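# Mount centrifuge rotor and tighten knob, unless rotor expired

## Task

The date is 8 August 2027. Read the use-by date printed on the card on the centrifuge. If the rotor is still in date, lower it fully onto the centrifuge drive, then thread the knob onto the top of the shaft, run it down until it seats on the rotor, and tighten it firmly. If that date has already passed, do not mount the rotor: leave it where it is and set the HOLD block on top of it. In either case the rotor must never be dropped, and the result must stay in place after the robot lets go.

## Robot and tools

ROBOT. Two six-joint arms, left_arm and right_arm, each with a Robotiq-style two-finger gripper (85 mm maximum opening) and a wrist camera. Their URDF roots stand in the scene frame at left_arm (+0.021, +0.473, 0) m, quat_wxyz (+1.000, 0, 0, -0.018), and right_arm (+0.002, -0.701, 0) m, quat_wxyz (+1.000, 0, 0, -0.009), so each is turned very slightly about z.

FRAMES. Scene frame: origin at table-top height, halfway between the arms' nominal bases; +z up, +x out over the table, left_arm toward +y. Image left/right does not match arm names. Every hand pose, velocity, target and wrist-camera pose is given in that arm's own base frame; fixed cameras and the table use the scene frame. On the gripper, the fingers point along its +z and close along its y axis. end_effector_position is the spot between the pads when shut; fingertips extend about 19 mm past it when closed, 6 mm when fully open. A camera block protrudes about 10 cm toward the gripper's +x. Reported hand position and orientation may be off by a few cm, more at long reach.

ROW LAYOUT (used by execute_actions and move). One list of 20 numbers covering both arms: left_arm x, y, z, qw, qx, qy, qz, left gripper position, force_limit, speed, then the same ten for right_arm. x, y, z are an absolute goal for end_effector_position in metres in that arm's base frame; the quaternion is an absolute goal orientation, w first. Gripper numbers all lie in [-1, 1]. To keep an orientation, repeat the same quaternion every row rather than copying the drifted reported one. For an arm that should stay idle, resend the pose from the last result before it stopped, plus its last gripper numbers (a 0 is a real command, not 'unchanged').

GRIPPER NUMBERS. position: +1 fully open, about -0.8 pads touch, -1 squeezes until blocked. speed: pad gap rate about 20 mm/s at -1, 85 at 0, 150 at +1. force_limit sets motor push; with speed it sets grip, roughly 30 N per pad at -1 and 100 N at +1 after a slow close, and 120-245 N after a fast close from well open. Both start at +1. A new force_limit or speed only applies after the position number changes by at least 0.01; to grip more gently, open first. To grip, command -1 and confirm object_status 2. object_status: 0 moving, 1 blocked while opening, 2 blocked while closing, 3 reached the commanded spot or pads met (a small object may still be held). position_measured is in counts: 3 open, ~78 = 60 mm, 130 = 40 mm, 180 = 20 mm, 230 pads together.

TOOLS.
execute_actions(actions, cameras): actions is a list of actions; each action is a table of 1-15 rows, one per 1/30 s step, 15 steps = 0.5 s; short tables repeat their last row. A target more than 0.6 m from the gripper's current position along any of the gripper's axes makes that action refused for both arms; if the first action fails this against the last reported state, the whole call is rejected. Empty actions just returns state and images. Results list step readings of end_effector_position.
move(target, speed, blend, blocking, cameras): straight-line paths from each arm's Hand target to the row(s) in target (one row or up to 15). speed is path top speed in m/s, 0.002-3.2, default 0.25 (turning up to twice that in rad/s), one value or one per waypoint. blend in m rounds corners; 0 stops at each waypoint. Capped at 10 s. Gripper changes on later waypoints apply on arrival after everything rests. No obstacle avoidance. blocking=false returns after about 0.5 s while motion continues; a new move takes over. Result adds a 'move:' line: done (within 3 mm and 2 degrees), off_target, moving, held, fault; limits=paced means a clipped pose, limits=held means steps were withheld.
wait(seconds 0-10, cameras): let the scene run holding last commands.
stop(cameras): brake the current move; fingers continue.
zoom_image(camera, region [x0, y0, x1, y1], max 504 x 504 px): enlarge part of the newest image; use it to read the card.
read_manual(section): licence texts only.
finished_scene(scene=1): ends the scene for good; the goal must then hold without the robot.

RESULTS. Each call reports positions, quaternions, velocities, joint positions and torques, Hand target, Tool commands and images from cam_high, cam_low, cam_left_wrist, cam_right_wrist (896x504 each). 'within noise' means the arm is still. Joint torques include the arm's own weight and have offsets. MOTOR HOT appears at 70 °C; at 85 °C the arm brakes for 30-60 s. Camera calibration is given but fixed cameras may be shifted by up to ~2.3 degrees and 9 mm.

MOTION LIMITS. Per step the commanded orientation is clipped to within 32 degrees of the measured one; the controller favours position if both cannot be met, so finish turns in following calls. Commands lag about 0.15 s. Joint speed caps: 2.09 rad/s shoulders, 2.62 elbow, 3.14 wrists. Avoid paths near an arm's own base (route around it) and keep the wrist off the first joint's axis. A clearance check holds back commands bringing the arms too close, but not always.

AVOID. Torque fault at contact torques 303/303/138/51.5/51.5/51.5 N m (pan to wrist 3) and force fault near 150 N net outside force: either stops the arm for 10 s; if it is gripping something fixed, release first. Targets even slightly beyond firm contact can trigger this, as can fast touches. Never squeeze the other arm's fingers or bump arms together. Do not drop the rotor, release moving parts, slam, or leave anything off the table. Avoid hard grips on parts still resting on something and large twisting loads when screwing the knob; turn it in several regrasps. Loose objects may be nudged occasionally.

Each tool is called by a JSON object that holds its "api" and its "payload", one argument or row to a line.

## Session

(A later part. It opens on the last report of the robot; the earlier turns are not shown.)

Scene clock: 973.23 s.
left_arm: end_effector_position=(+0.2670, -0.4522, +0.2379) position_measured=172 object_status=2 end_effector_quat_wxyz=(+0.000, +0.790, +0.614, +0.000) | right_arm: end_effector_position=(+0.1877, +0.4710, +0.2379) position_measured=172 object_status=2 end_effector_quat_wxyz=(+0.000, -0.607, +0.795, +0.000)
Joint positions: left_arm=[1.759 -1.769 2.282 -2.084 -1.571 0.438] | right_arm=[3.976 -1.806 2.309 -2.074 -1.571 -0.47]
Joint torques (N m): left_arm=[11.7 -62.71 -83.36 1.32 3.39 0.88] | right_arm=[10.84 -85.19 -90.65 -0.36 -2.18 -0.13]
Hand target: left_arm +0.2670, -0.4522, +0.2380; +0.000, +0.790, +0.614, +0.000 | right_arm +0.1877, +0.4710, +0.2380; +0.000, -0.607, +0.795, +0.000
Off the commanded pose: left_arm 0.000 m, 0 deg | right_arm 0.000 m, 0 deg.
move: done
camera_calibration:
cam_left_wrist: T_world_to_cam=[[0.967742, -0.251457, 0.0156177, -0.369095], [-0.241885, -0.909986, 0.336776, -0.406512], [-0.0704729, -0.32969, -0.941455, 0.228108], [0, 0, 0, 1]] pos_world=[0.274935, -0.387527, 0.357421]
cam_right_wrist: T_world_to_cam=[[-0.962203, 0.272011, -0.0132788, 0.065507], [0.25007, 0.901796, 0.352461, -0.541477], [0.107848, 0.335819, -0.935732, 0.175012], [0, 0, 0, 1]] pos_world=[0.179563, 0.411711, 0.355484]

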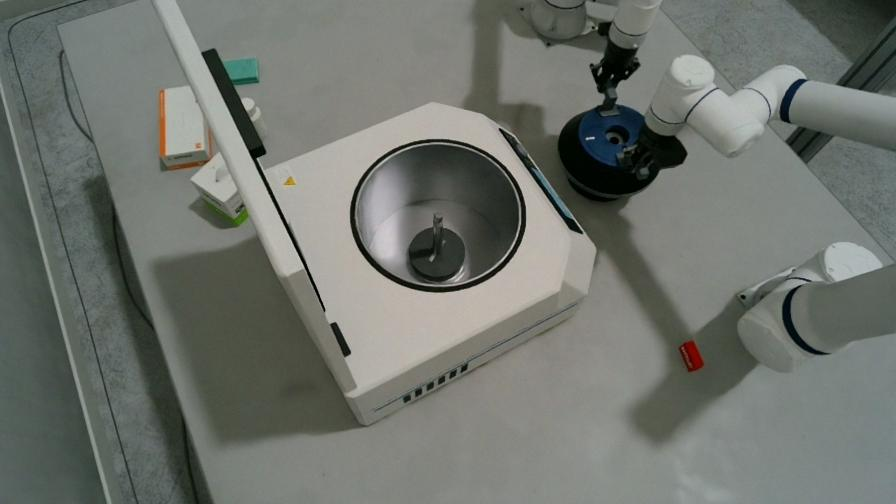

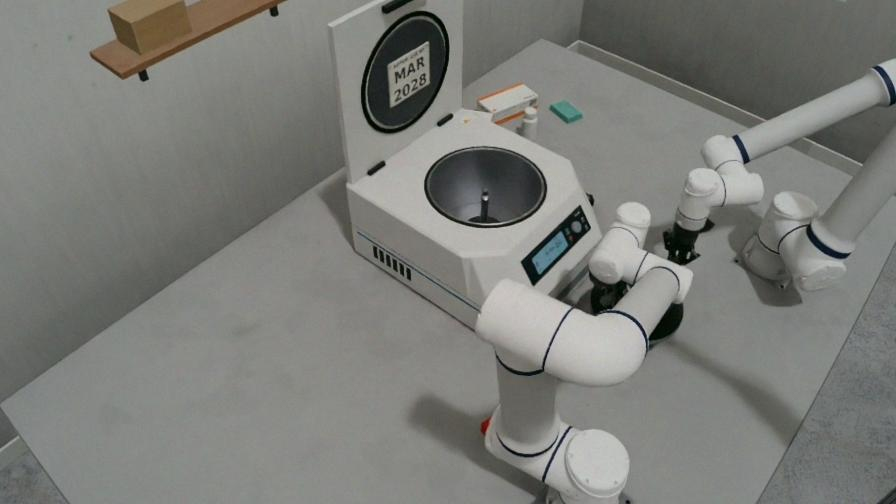

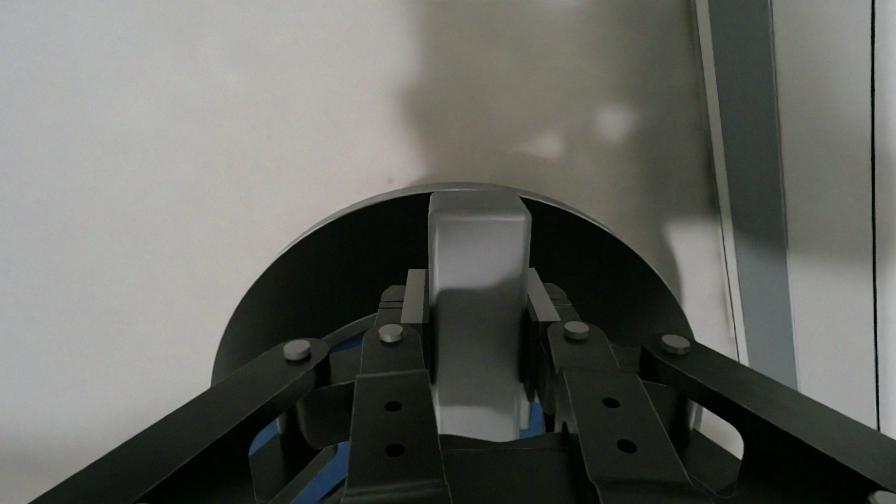

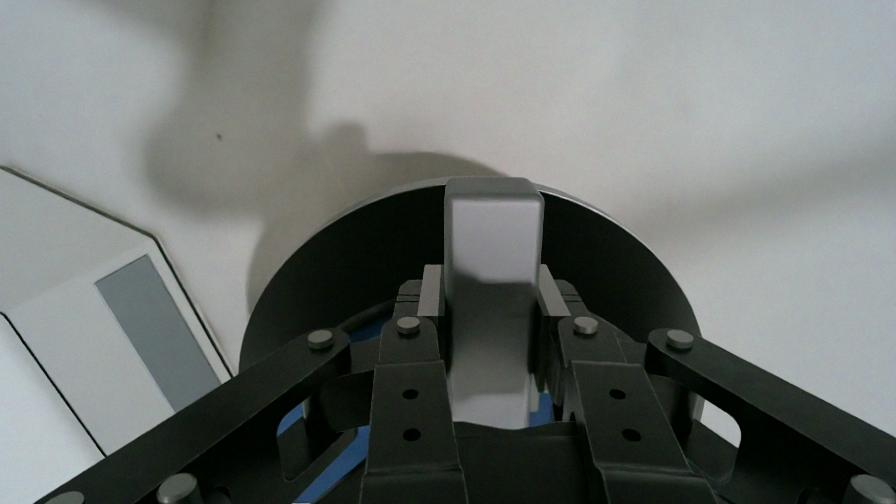

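{"api": "move", "payload": {
  "target": [0.2670, -0.4522, 0.58, 0, 0.7896, 0.6136, 0, -1, 1, -1, 0.1877, 0.4710, 0.58, 0, -0.6067, 0.7949, 0, -1, 1, -1],
  "speed": 0.15,
  "cameras": ["cam_high", "cam_left_wrist", "cam_right_wrist"]
}}

Scene clock: 982.30 s.
left_arm: end_effector_position=(+0.2670, -0.4522, +0.5799) position_measured=172 object_status=2 end_effector_quat_wxyz=(+0.000, +0.790, +0.614, +0.000) | right_arm: end_effector_position=(+0.1877, +0.4710, +0.5799) position_measured=172 object_status=2 end_effector_quat_wxyz=(+0.000, -0.607, +0.795, +0.000)
Joint positions: left_arm=[1.759 -1.884 1.744 -1.431 -1.571 0.438] | right_arm=[3.975 -1.915 1.765 -1.42 -1.571 -0.47]
Joint torques (N m): left_arm=[2.46 -15.14 -108.6 -11.06 -0.53 -1.96] | right_arm=[-10.4 -32.57 -119.72 -9.5 1.26 -2.8]
Hand target: left_arm +0.2670, -0.4522, +0.5800; +0.000, +0.790, +0.614, +0.000 | right_arm +0.1877, +0.4710, +0.5800; +0.000, -0.607, +0.795, +0.000
Off the commanded pose: left_arm 0.000 m, 0 deg | right_arm 0.000 m, 0 deg.
move: done
camera_calibration:
cam_left_wrist: T_world_to_cam=[[0.967742, -0.251457, 0.0156177, -0.374436], [-0.241885, -0.909986, 0.336776, -0.521689], [-0.0704729, -0.32969, -0.941455, 0.550086], [0, 0, 0, 1]] pos_world=[0.274935, -0.387527, 0.699421]
cam_right_wrist: T_world_to_cam=[[-0.962179, 0.272096, -0.0132465, 0.0699866], [0.250161, 0.90177, 0.352463, -0.662025], [0.107849, 0.335819, -0.935732, 0.495033], [0, 0, 0, 1]] pos_world=[0.179564, 0.411711, 0.697484]
Images, in order (width x height): cam_high 896x504, cam_left_wrist 896x504, cam_right_wrist 896x504.

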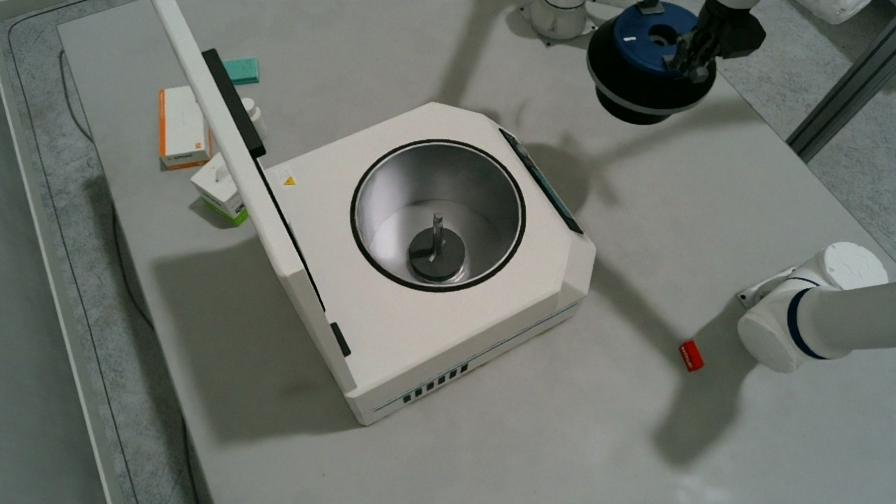

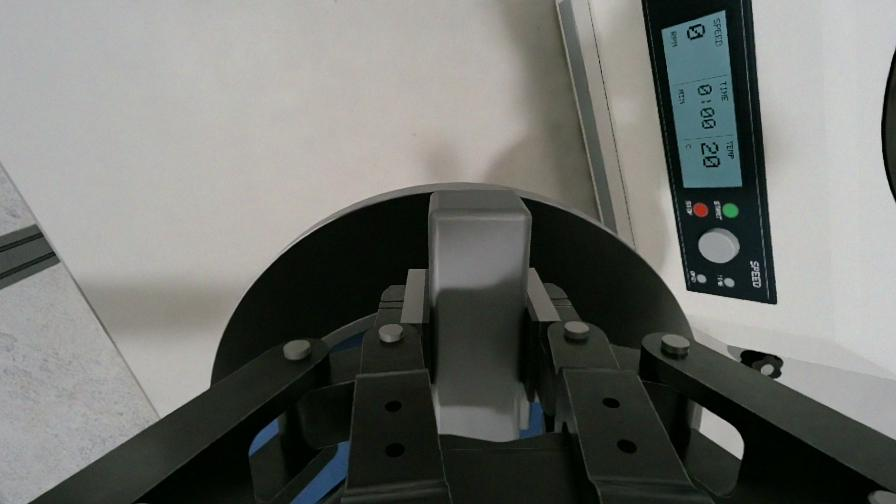

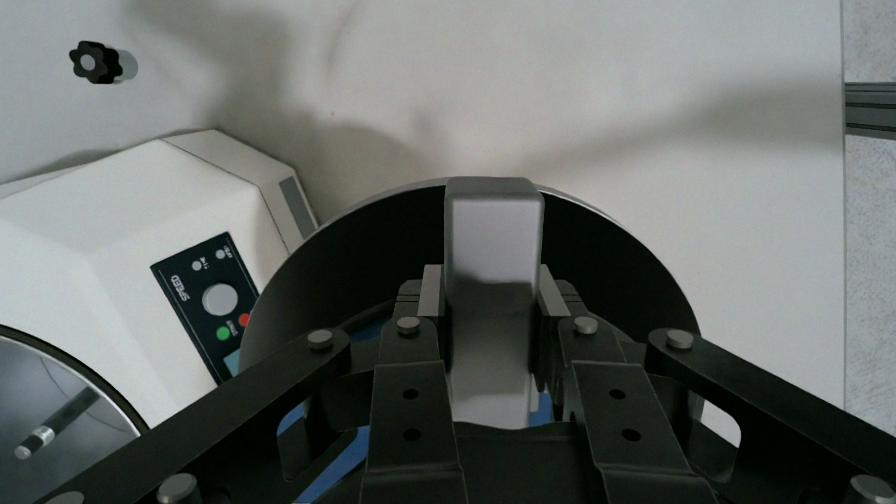

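{"api": "move", "payload": {
  "target": [
    [0.31248, -0.44264, 0.58, 0, 0.76426, 0.64492, 0, -1, 1, -1, 0.25347, 0.47510, 0.58, 0, -0.63823, 0.76984, 0, -1, 1, -1],
    [0.35781, -0.43394, 0.58, 0, 0.73763, 0.67520, 0, -1, 1, -1, 0.31937, 0.47998, 0.58, 0, -0.66874, 0.74350, 0, -1, 1, -1],
    [0.40306, -0.42606, 0.58, 0, 0.70982, 0.70438, 0, -1, 1, -1, 0.38535, 0.48568, 0.58, 0, -0.69817, 0.71594, 0, -1, 1, -1],
    [0.44831, -0.41902, 0.58, 0, 0.68085, 0.73242, 0, -1, 1, -1, 0.45136, 0.49222, 0.58, 0, -0.72646, 0.68721, 0, -1, 1, -1],
    [0.49362, -0.41281, 0.58, 0, 0.65077, 0.75927, 0, -1, 1, -1, 0.51732, 0.49958, 0.58, 0, -0.75356, 0.65738, 0, -1, 1, -1],
    [0.53905, -0.40741, 0.58, 0, 0.61965, 0.78488, 0, -1, 1, -1, 0.58317, 0.50778, 0.58, 0, -0.77945, 0.62647, 0, -1, 1, -1],
    [0.58468, -0.40283, 0.58, 0, 0.58750, 0.80922, 0, -1, 1, -1, 0.64884, 0.51678, 0.58, 0, -0.80407, 0.59454, 0, -1, 1, -1],
    [0.63057, -0.39904, 0.58, 0, 0.55441, 0.83224, 0, -1, 1, -1, 0.71426, 0.52658, 0.58, 0, -0.82737, 0.56166, 0, -1, 1, -1],
    [0.67677, -0.39602, 0.58, 0, 0.52042, 0.85391, 0, -1, 1, -1, 0.77938, 0.53715, 0.58, 0, -0.84935, 0.52784, 0, -1, 1, -1],
    [0.72336, -0.39373, 0.58, 0, 0.48557, 0.87420, 0, -1, 1, -1, 0.84413, 0.54847, 0.58, 0, -0.86993, 0.49318, 0, -1, 1, -1]
  ],
  "speed": 0.12,
  "blend": 0.01
}}

Scene clock: 998.13 s.
left_arm: end_effector_position=(+0.7233, -0.3937, +0.5800) position_measured=172 object_status=2 end_effector_quat_wxyz=(+0.000, +0.486, +0.874, +0.000) | right_arm: end_effector_position=(+0.8441, +0.5485, +0.5800) position_measured=172 object_status=2 end_effector_quat_wxyz=(+0.000, +0.870, -0.493, +0.000)
Joint positions: left_arm=[2.426 -1.377 1.27 -1.463 -1.571 0.298] | right_arm=[3.541 -1.026 0.78 -1.325 -1.571 -1.711]
Joint torques (N m): left_arm=[16.22 -63.71 -109.71 -17.37 -2.02 -3.93] | right_arm=[13.94 -188.26 -119.02 -3.88 3.31 -3.6]
Hand target: left_arm +0.7234, -0.3937, +0.5800; +0.000, +0.486, +0.874, +0.000 | right_arm +0.8441, +0.5485, +0.5800; +0.000, +0.870, -0.493, +0.000
Off the commanded pose: left_arm 0.000 m, 0 deg | right_arm 0.000 m, 0 deg.
move: done
camera_calibration:
cam_left_wrist: T_world_to_cam=[[0.851346, 0.524373, 0.0155583, -0.411656], [0.48932, -0.80443, 0.336836, -0.845497], [0.189143, -0.279151, -0.941435, 0.433724], [0, 0, 0, 1]] pos_world=[0.682145, -0.343207, 0.699521]
cam_right_wrist: T_world_to_cam=[[-0.862384, -0.506079, -0.0133717, 1.02312], [-0.477705, 0.804721, 0.352451, -0.228605], [-0.167607, 0.310336, -0.935735, 0.644874], [0, 0, 0, 1]] pos_world=[0.881205, 0.501618, 0.697684]

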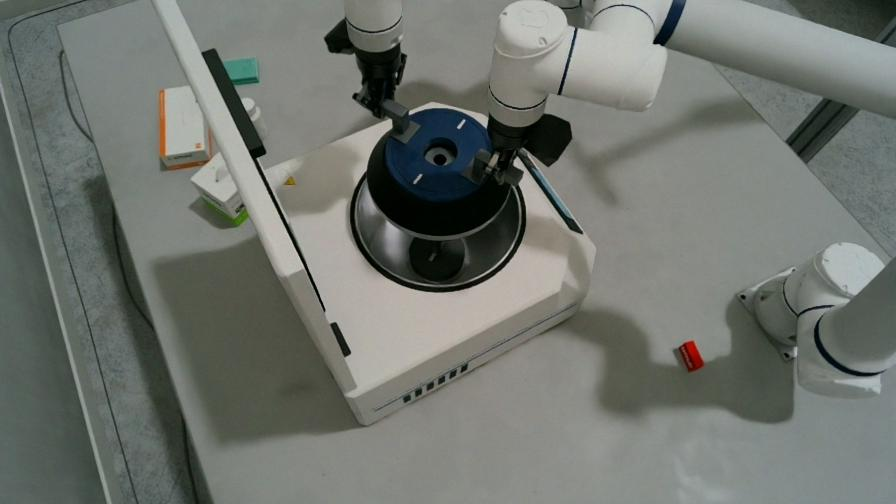

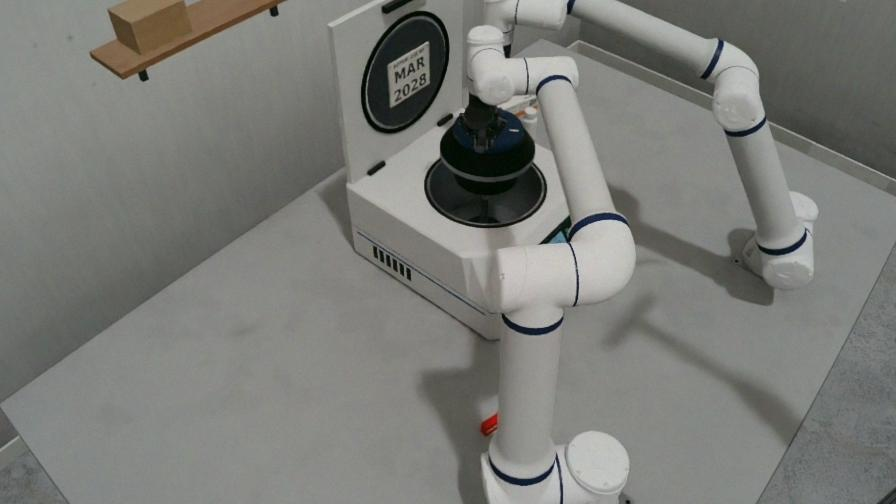

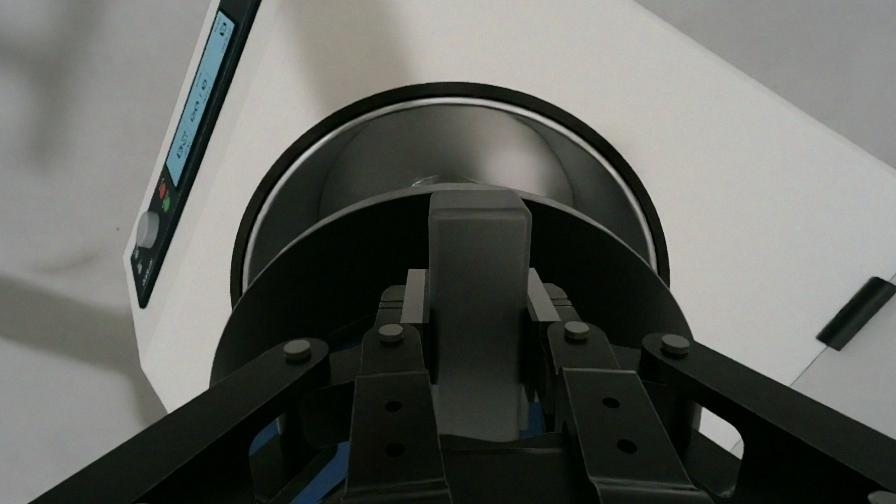

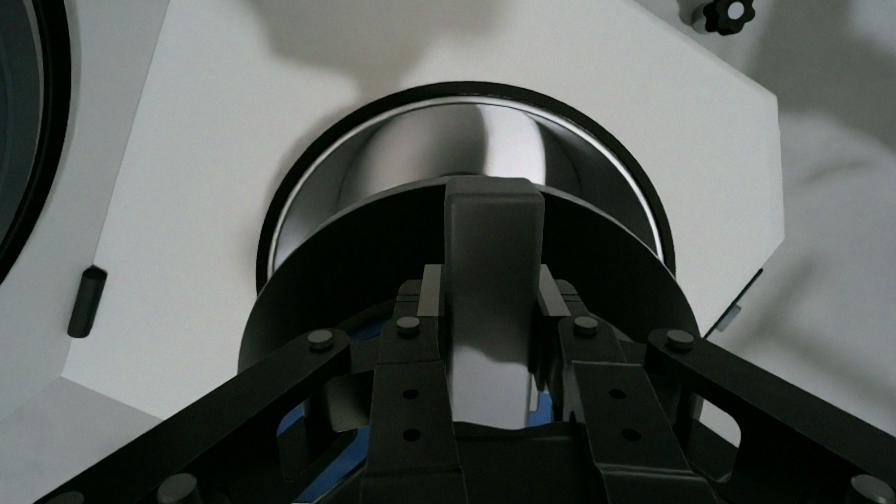

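{"api": "zoom_image", "payload": {
  "camera": "cam_high",
  "region": [380, 100, 500, 230]
}}

{"api": "zoom_image", "payload": {
  "camera": "cam_low",
  "region": [420, 80, 560, 240]
}}

Scaled by 3.877 from the camera's 896x504 image, which has a finer 1280x720 frame.

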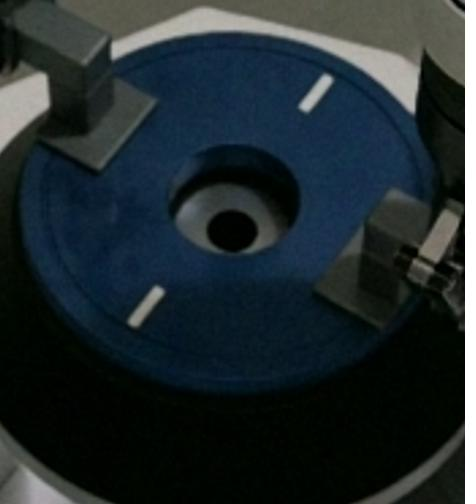

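Scaled by 3.150 from the camera's 896x504 image, which has a finer 1280x720 frame.

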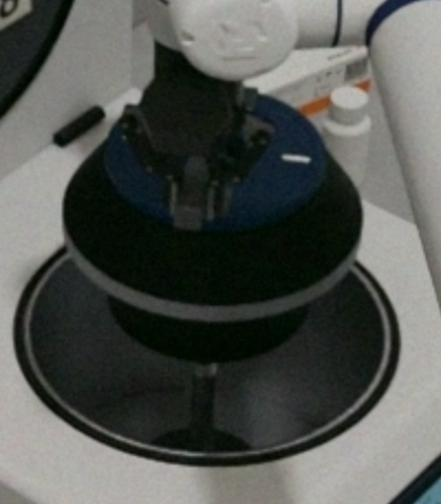

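{"api": "move", "payload": {
  "target": [0.72336, -0.39373, 0.51, 0, 0.48557, 0.87420, 0, -1, 1, -1, 0.84413, 0.54847, 0.51, 0, -0.86993, 0.49318, 0, -1, 1, -1],
  "speed": 0.08,
  "cameras": ["cam_high", "cam_low"]
}}

Scene clock: 1016.23 s.
left_arm: end_effector_position=(+0.7234, -0.3937, +0.5101) position_measured=172 object_status=2 end_effector_quat_wxyz=(+0.000, +0.486, +0.874, +0.000) | right_arm: end_effector_position=(+0.8441, +0.5484, +0.5101) position_measured=172 object_status=2 end_effector_quat_wxyz=(+0.000, +0.870, -0.493, +0.000)
Joint positions: left_arm=[2.426 -1.382 1.399 -1.587 -1.571 0.298] | right_arm=[3.541 -1.052 0.945 -1.464 -1.571 -1.711]
Joint torques (N m): left_arm=[4.85 -104.32 -81.21 -26.13 3.21 -1.67] | right_arm=[43.93 -227.9 -95.13 -13.29 5.87 -1.53]
Hand target: left_arm +0.7234, -0.3937, +0.5100; +0.000, +0.486, +0.874, +0.000 | right_arm +0.8441, +0.5485, +0.5100; +0.000, +0.870, -0.493, +0.000
Off the commanded pose: left_arm 0.000 m, 0 deg | right_arm 0.000 m, 0 deg.
move: done
Images, in order (width x height): cam_high 896x504, cam_low 896x504.

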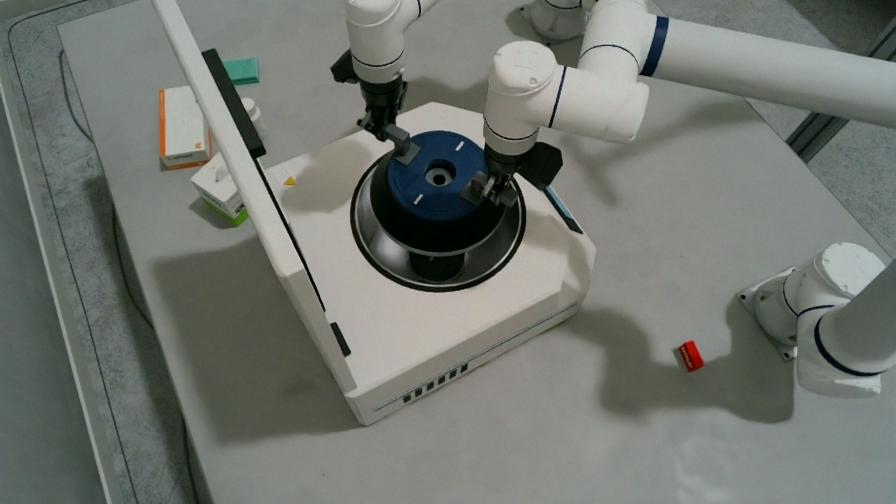

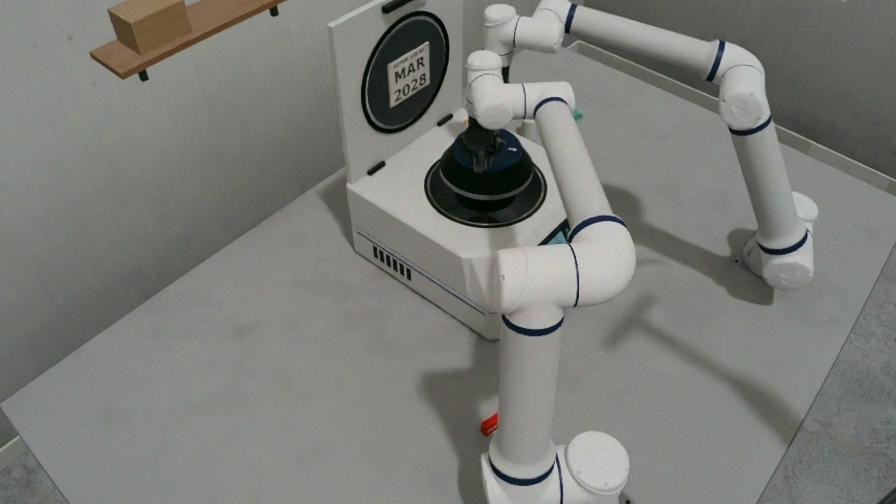

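{"api": "move", "payload": {
  "target": [0.72336, -0.39373, 0.465, 0, 0.48557, 0.87420, 0, -1, 1, -1, 0.84413, 0.54847, 0.465, 0, -0.86993, 0.49318, 0, -1, 1, -1],
  "speed": 0.06,
  "cameras": ["cam_high", "cam_left_wrist", "cam_right_wrist"]
}}

Scene clock: 1019.93 s.
left_arm: end_effector_position=(+0.7234, -0.3937, +0.4651) position_measured=172 object_status=2 end_effector_quat_wxyz=(+0.000, +0.486, +0.874, +0.000) | right_arm: end_effector_position=(+0.8441, +0.5485, +0.4651) position_measured=172 object_status=2 end_effector_quat_wxyz=(+0.000, +0.870, -0.493, +0.000)
Joint positions: left_arm=[2.426 -1.378 1.473 -1.665 -1.571 0.298] | right_arm=[3.541 -1.057 1.033 -1.546 -1.571 -1.711]
Joint torques (N m): left_arm=[-7.91 -69.56 -78.74 -25.1 0.42 -1.08] | right_arm=[30.47 -228.18 -96.45 -12.81 0.89 -1.06]
Hand target: left_arm +0.7234, -0.3937, +0.4650; +0.000, +0.486, +0.874, +0.000 | right_arm +0.8441, +0.5485, +0.4650; +0.000, +0.870, -0.493, +0.000
Off the commanded pose: left_arm 0.000 m, 0 deg | right_arm 0.000 m, 0 deg.
move: done
camera_calibration:
cam_left_wrist: T_world_to_cam=[[0.851347, 0.524372, 0.0155589, -0.40987], [0.489319, -0.804431, 0.336836, -0.806794], [0.189143, -0.279151, -0.941435, 0.325553], [0, 0, 0, 1]] pos_world=[0.682145, -0.343207, 0.584621]
cam_right_wrist: T_world_to_cam=[[-0.862369, -0.506105, -0.0132907, 1.02163], [-0.477697, 0.804707, 0.352496, -0.188088], [-0.167705, 0.31033, -0.935719, 0.537454], [0, 0, 0, 1]] pos_world=[0.881306, 0.501618, 0.582784]
Images, in order (width x height): cam_high 896x504, cam_left_wrist 896x504, cam_right_wrist 896x504.

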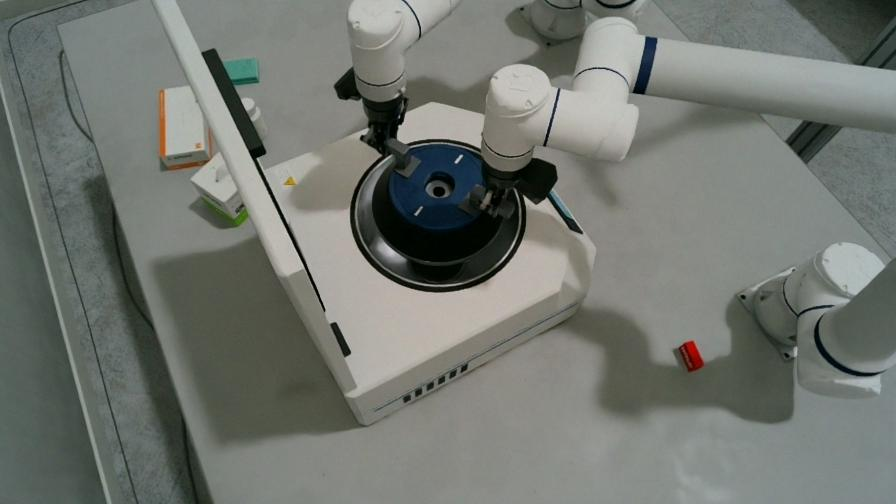

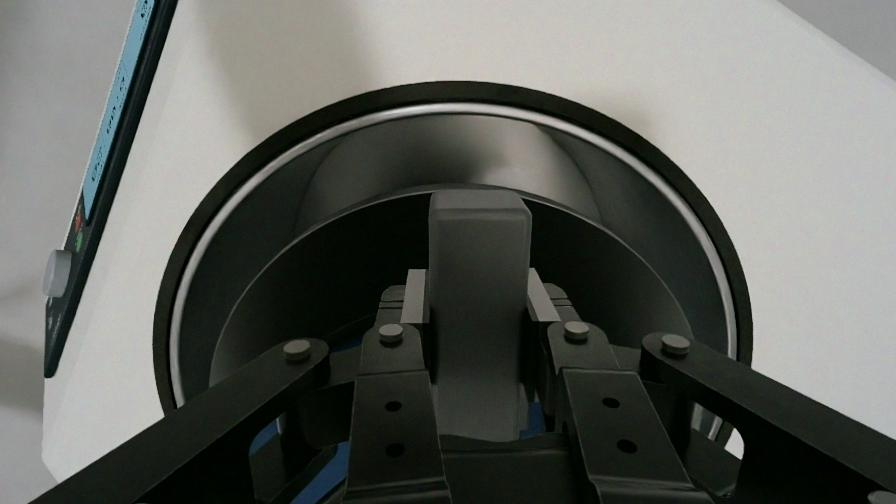

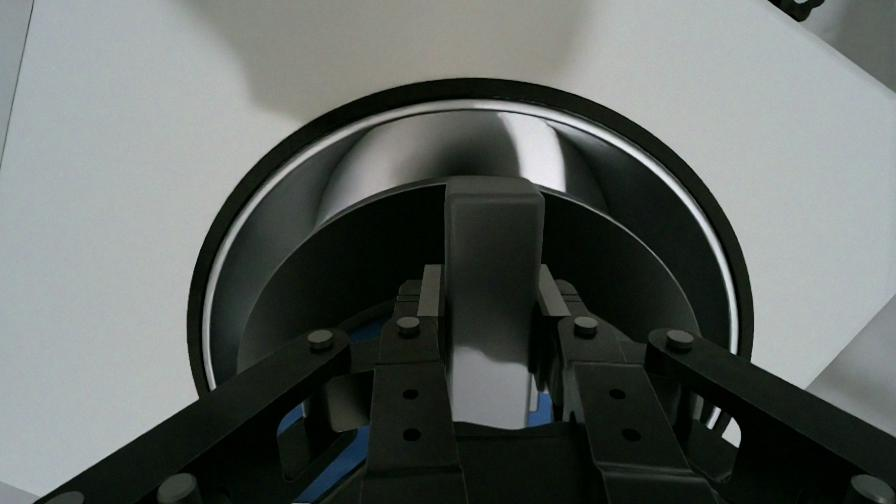

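{"api": "move", "payload": {
  "target": [0.72336, -0.39373, 0.37, 0, 0.48557, 0.87420, 0, -1, 1, -1, 0.84413, 0.54847, 0.37, 0, -0.86993, 0.49318, 0, -1, 1, -1],
  "speed": 0.06,
  "cameras": ["cam_high", "cam_left_wrist", "cam_right_wrist"]
}}

{"api": "zoom_image", "payload": {
  "camera": "cam_high",
  "region": [380, 130, 500, 260]
}}

Scene clock: 1027.60 s.
left_arm: end_effector_position=(+0.7233, -0.3937, +0.3702) position_measured=172 object_status=2 end_effector_quat_wxyz=(+0.000, +0.486, +0.874, +0.000) | right_arm: end_effector_position=(+0.8441, +0.5485, +0.3702) position_measured=172 object_status=2 end_effector_quat_wxyz=(+0.000, +0.870, -0.493, +0.000)
Joint positions: left_arm=[2.426 -1.351 1.609 -1.828 -1.571 0.298] | right_arm=[3.541 -1.048 1.185 -1.708 -1.571 -1.711]
Joint torques (N m): left_arm=[-3.77 -75.16 -72.89 -21.74 2.15 -0.46] | right_arm=[18.11 -181.43 -95.42 -13.49 0.84 -0.66]
Hand target: left_arm +0.7234, -0.3937, +0.3700; +0.000, +0.486, +0.874, +0.000 | right_arm +0.8441, +0.5485, +0.3700; +0.000, +0.870, -0.493, +0.000
Off the commanded pose: left_arm 0.000 m, 0 deg | right_arm 0.000 m, 0 deg.
move: done
camera_calibration:
cam_left_wrist: T_world_to_cam=[[0.851346, 0.524373, 0.0155583, -0.408392], [0.48932, -0.80443, 0.336836, -0.774829], [0.189143, -0.279151, -0.941435, 0.236211], [0, 0, 0, 1]] pos_world=[0.682145, -0.343207, 0.489721]
cam_right_wrist: T_world_to_cam=[[-0.862384, -0.506079, -0.0133717, 1.0204], [-0.477705, 0.804721, 0.352451, -0.154578], [-0.167607, 0.310336, -0.935735, 0.44848], [0, 0, 0, 1]] pos_world=[0.881305, 0.501618, 0.487784]
Images, in order (width x height): cam_high 896x504, cam_left_wrist 896x504, cam_right_wrist 896x504.

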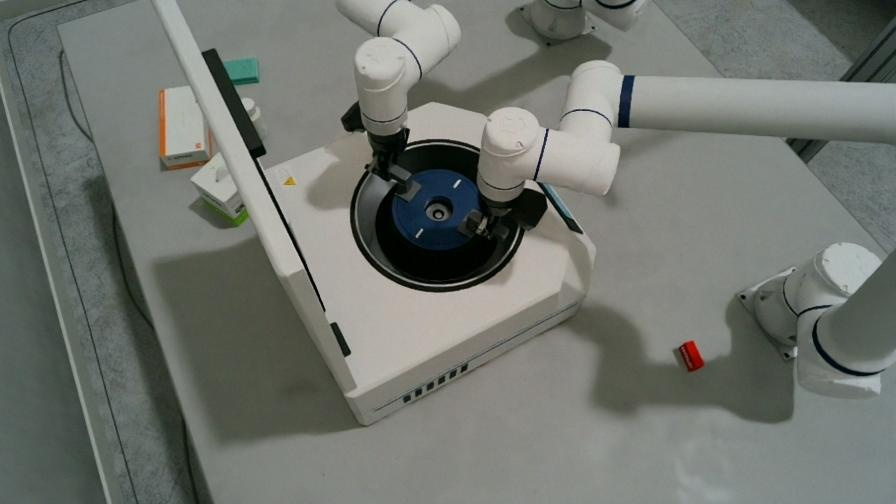

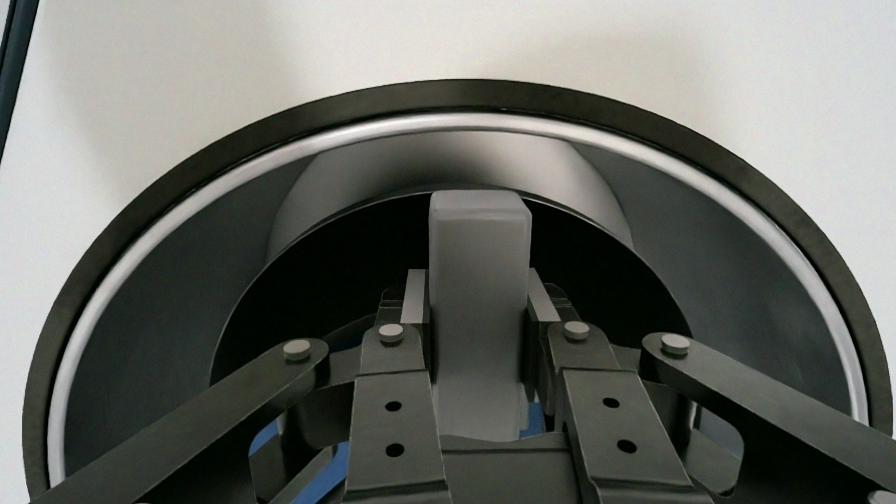

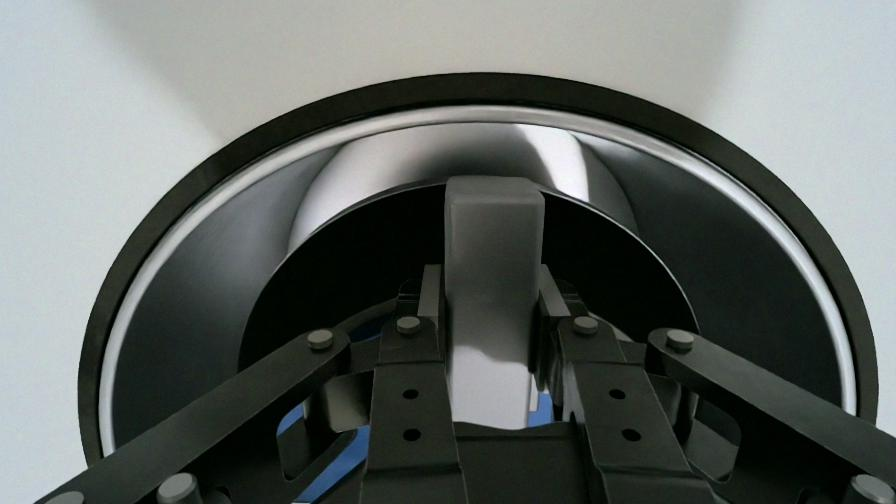

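Scaled by 3.877 from the camera's 896x504 image, which has a finer 1280x720 frame.

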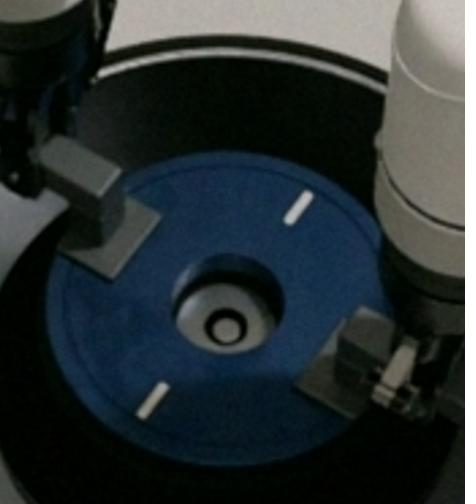

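{"api": "move", "payload": {
  "target": [0.72336, -0.39373, 0.346, 0, 0.48557, 0.87420, 0, -1, 1, -1, 0.84413, 0.54847, 0.346, 0, -0.86993, 0.49318, 0, -1, 1, -1],
  "speed": 0.04,
  "cameras": ["cam_high"]
}}

{"api": "zoom_image", "payload": {
  "camera": "cam_high",
  "region": [380, 140, 500, 270]
}}

Scene clock: 1032.03 s.
left_arm: end_effector_position=(+0.7234, -0.3937, +0.3462) position_measured=172 object_status=2 end_effector_quat_wxyz=(+0.000, +0.486, +0.874, +0.000) | right_arm: end_effector_position=(+0.8441, +0.5485, +0.3462) position_measured=172 object_status=2 end_effector_quat_wxyz=(+0.000, +0.870, -0.493, +0.000)
Joint positions: left_arm=[2.426 -1.34 1.639 -1.869 -1.571 0.298] | right_arm=[3.541 -1.041 1.217 -1.747 -1.571 -1.711]
Joint torques (N m): left_arm=[15.04 -74 -75.05 -21.17 3.99 -0.35] | right_arm=[24.18 -182.67 -93.54 -13.36 2.6 -2.06]
Hand target: left_arm +0.7234, -0.3937, +0.3460; +0.000, +0.486, +0.874, +0.000 | right_arm +0.8441, +0.5485, +0.3460; +0.000, +0.870, -0.493, +0.000
Off the commanded pose: left_arm 0.000 m, 0 deg | right_arm 0.000 m, 0 deg.
move: done
Images, in order (width x height): cam_high 896x504.

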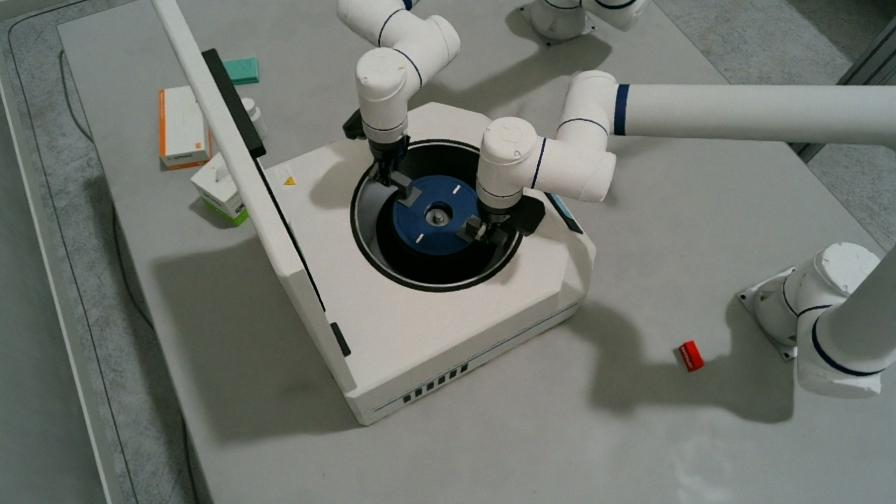

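Scaled by 3.877 from the camera's 896x504 image, which has a finer 1280x720 frame.

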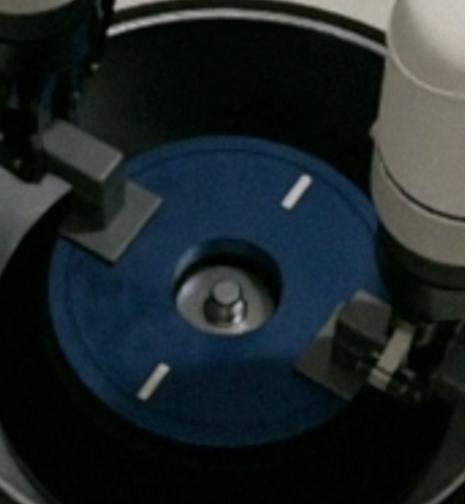

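{"api": "move", "payload": {
  "target": [0.72336, -0.39373, 0.340, 0, 0.48557, 0.87420, 0, -1, 1, -1, 0.84413, 0.54847, 0.340, 0, -0.86993, 0.49318, 0, -1, 1, -1],
  "speed": 0.03,
  "cameras": []
}}

Scene clock: 1036.07 s.
left_arm: end_effector_position=(+0.7234, -0.3937, +0.3401) position_measured=172 object_status=2 end_effector_quat_wxyz=(+0.000, +0.486, +0.874, +0.000) | right_arm: end_effector_position=(+0.8441, +0.5485, +0.3401) position_measured=172 object_status=2 end_effector_quat_wxyz=(+0.000, +0.870, -0.493, +0.000)
Joint positions: left_arm=[2.426 -1.337 1.646 -1.88 -1.571 0.298] | right_arm=[3.541 -1.039 1.225 -1.756 -1.571 -1.711]
Joint torques (N m): left_arm=[18.2 -76.3 -72.93 -20.85 1.41 -0.23] | right_arm=[-13.37 -180.49 -96.56 -13.18 -0.65 -3.21]
Hand target: left_arm +0.7234, -0.3937, +0.3400; +0.000, +0.486, +0.874, +0.000 | right_arm +0.8441, +0.5485, +0.3400; +0.000, +0.870, -0.493, +0.000
Off the commanded pose: left_arm 0.000 m, 0 deg | right_arm 0.000 m, 0 deg.
move: done
No camera images: "cameras" was empty.

{"api": "move", "payload": {
  "target": [0.72336, -0.39373, 0.336, 0, 0.48557, 0.87420, 0, -1, 1, -1, 0.84413, 0.54847, 0.336, 0, -0.86993, 0.49318, 0, -1, 1, -1],
  "speed": 0.03,
  "cameras": []
}}

{"api": "move", "payload": {
  "target": [0.72336, -0.39373, 0.332, 0, 0.48557, 0.87420, 0, -1, 1, -1, 0.84413, 0.54847, 0.332, 0, -0.86993, 0.49318, 0, -1, 1, -1],
  "speed": 0.03,
  "cameras": []
}}

Scene clock: 1040.27 s.
left_arm: end_effector_position=(+0.7234, -0.3937, +0.3361) position_measured=172 object_status=2 end_effector_quat_wxyz=(+0.000, +0.486, +0.874, +0.000) | right_arm: end_effector_position=(+0.8441, +0.5485, +0.3361) position_measured=172 object_status=2 end_effector_quat_wxyz=(+0.000, +0.870, -0.493, +0.000)
Joint positions: left_arm=[2.426 -1.335 1.651 -1.886 -1.571 0.298] | right_arm=[3.541 -1.038 1.23 -1.763 -1.571 -1.711]
Joint torques (N m): left_arm=[17.31 -70.76 -74.02 -20.46 1.31 -0.16] | right_arm=[-12.84 -180.92 -94.14 -13.46 3.32 -3.26]
Hand target: left_arm +0.7234, -0.3937, +0.3360; +0.000, +0.486, +0.874, +0.000 | right_arm +0.8441, +0.5485, +0.3360; +0.000, +0.870, -0.493, +0.000
Off the commanded pose: left_arm 0.000 m, 0 deg | right_arm 0.000 m, 0 deg.
move: done
No camera images: "cameras" was empty.

Scene clock: 1041.00 s.
left_arm: end_effector_position=(+0.7233, -0.3941, +0.3340) position_measured=172 object_status=2 end_effector_quat_wxyz=(+0.001, +0.486, +0.874, -0.001) end_effector_velocity=(-0.006, -0.003, +0.013) end_effector_angular_velocity=(-0.023, +0.008, -0.002) | right_arm: end_effector_position=(+0.8443, +0.5484, +0.3327) position_measured=172 object_status=2 end_effector_quat_wxyz=(+0.000, +0.870, -0.493, +0.000) end_effector_velocity=(+0.000, +0.002, -0.003) end_effector_angular_velocity=(+0.001, -0.001, +0.002)
Joint positions: left_arm=[2.426 -1.335 1.655 -1.893 -1.572 0.298] | right_arm=[3.54 -1.037 1.235 -1.769 -1.571 -1.711]
Joint velocities: left_arm=[0 -0.013 -0.005 0.009 -0.022 0.002] | right_arm=[0.002 0.002 0.002 -0.006 0 0]
Joint torques (N m): left_arm=[5.76 -47.53 -56.12 -9.31 4.54 -0.53] | right_arm=[18.41 -41.31 -19.61 -9.51 4.44 -2.68]
Hand target: left_arm +0.7233, -0.3941, +0.3341; +0.001, +0.486, +0.874, -0.001 | right_arm +0.8441, +0.5485, +0.3320; +0.000, +0.870, -0.493, +0.000
Tool commands: left_gripper/position=-1.0 left_gripper/force_limit=+1.0 left_gripper/speed=-1.0 right_gripper/position=-1.0 right_gripper/force_limit=+1.0 right_gripper/speed=-1.0
Off the commanded pose: left_arm 0.002 m, 0 deg | right_arm 0.001 m, 0 deg.
FORCE FAULT: contact force on the left arm reached its limit, and that arm stopped. The contact can be on any part of that arm, not only on its tool. That arm's remaining commands of this call were not run. That arm is still stopped at the end of this call. That arm stays stopped for about 10 more seconds. Until then a move that you send moves the other arm only, and its call returns only when the move has ended. Once the stop has ended, the next robot result says so. If the stop ends while you think or write, that arm runs what you send next. While its stop runs, that arm takes no new command, but its gripper still runs the gripper command that each later call begins with. Until it ends, the stop uses up actions while you think or wait. An arm that is not stopped still takes commands.
move: done
No camera images: "cameras" was empty.

{"api": "wait", "payload": {
  "seconds": 1
}}

{"api": "zoom_image", "payload": {
  "camera": "cam_high",
  "region": [380, 140, 500, 270]
}}

{"api": "zoom_image", "payload": {
  "camera": "cam_low",
  "region": [410, 100, 560, 240]
}}

Scene clock: 1056.80 s.
left_arm: end_effector_position=(+0.7231, -0.3940, +0.3343) position_measured=172 object_status=2 end_effector_quat_wxyz=(+0.001, +0.486, +0.874, -0.001) | right_arm: end_effector_position=(+0.8441, +0.5485, +0.3320) position_measured=172 object_status=2 end_effector_quat_wxyz=(+0.000, +0.870, -0.493, +0.000)
Joint positions: left_arm=[2.426 -1.335 1.655 -1.892 -1.572 0.298] | right_arm=[3.541 -1.037 1.235 -1.769 -1.571 -1.711]
Joint torques (N m): left_arm=[5.41 -69.07 -58.92 -7.49 0.68 -0.33] | right_arm=[39.99 -14.55 3.72 6.63 5.52 0.15]
Hand target: left_arm +0.7231, -0.3940, +0.3343; +0.001, +0.486, +0.874, -0.001 | right_arm +0.8441, +0.5485, +0.3320; +0.000, +0.870, -0.493, +0.000
Tool commands: left_gripper/position=-1.0 left_gripper/force_limit=+1.0 left_gripper/speed=-1.0 right_gripper/position=-1.0 right_gripper/force_limit=+1.0 right_gripper/speed=-1.0
Off the commanded pose: left_arm 0.002 m, 0 deg | right_arm 0.000 m, 0 deg.
FORCE FAULT, CONTINUED: the left arm's stop, for the force fault that an earlier result reported, is over. The rest of the stop counts as 20 of the actions that you can send in this scene. That arm's target is now where it stood when the stop ended, not its last command. That arm accepts commands again.
wait: 1.00 s; at rest from the start
camera_calibration:
cam_left_wrist: T_world_to_cam=[[0.851301, 0.524469, 0.0147597, -0.407102], [0.489208, -0.803606, 0.338959, -0.763229], [0.189635, -0.281336, -0.940685, 0.200921], [0, 0, 0, 1]] pos_world=[0.681842, -0.343296, 0.453715]
cam_right_wrist: T_world_to_cam=[[-0.862369, -0.506105, -0.0132907, 1.01986], [-0.477697, 0.804707, 0.352496, -0.14117], [-0.167705, 0.31033, -0.935719, 0.41291], [0, 0, 0, 1]] pos_world=[0.881306, 0.501618, 0.449684]

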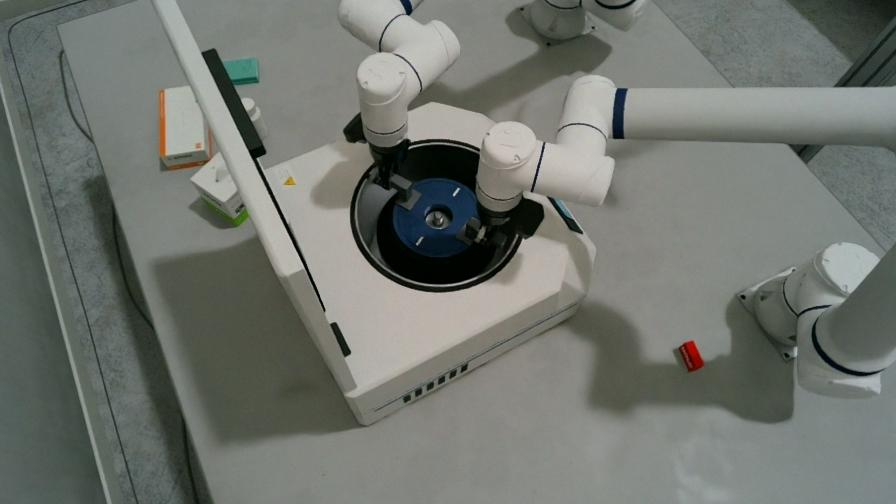

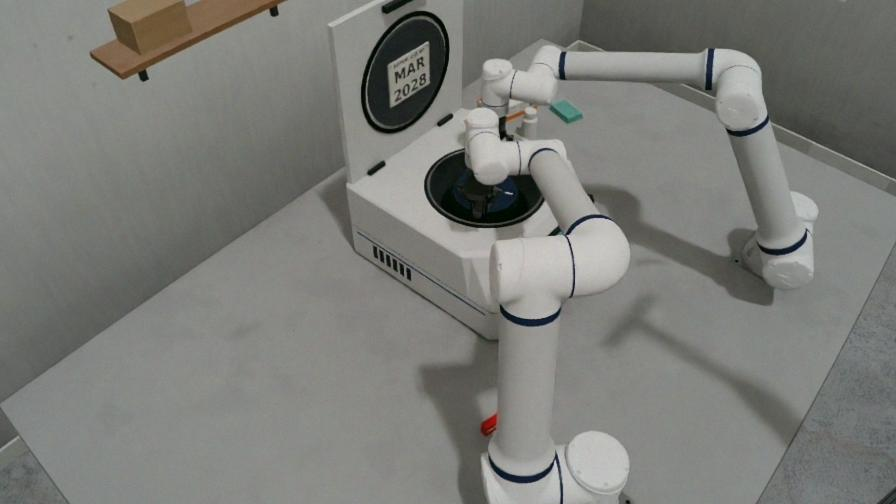

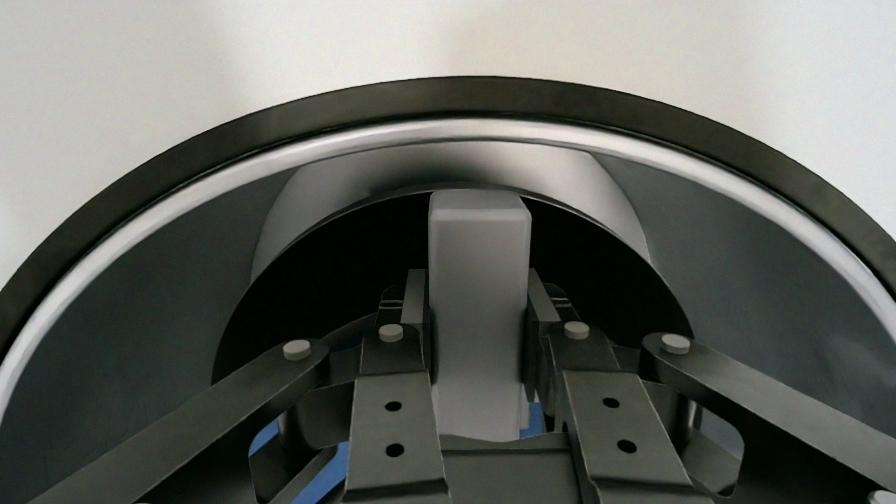

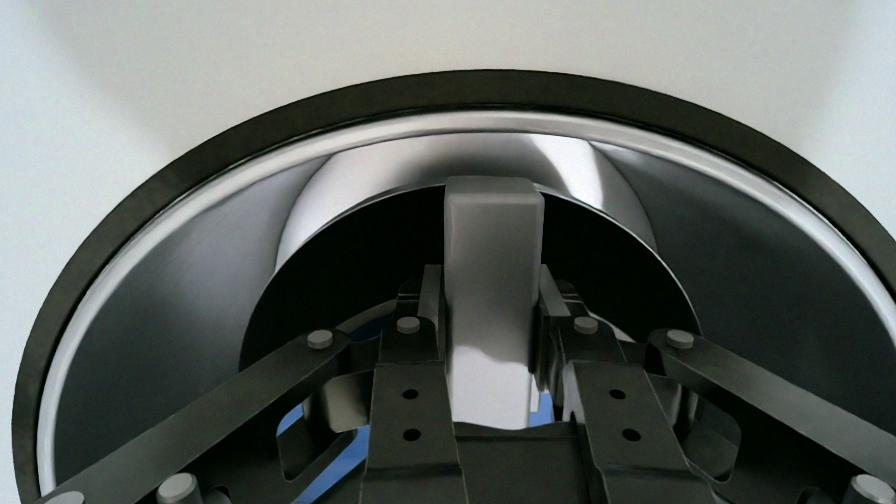

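Scaled by 3.877 from the camera's 896x504 image, which has a finer 1280x720 frame.

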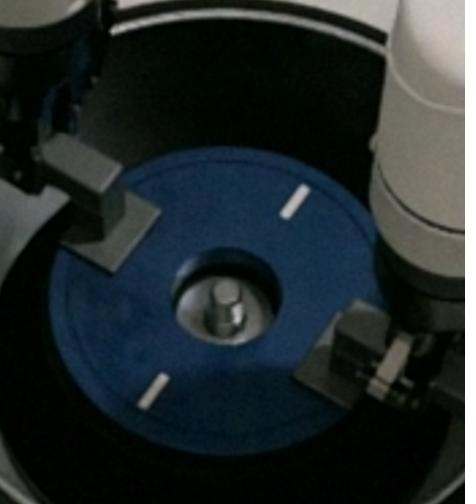

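Scaled by 3.360 from the camera's 896x504 image, which has a finer 1280x720 frame.

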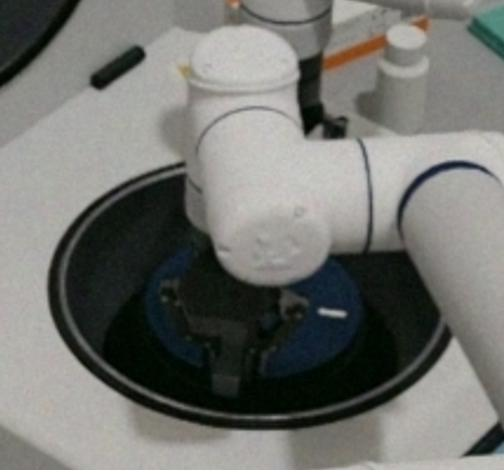

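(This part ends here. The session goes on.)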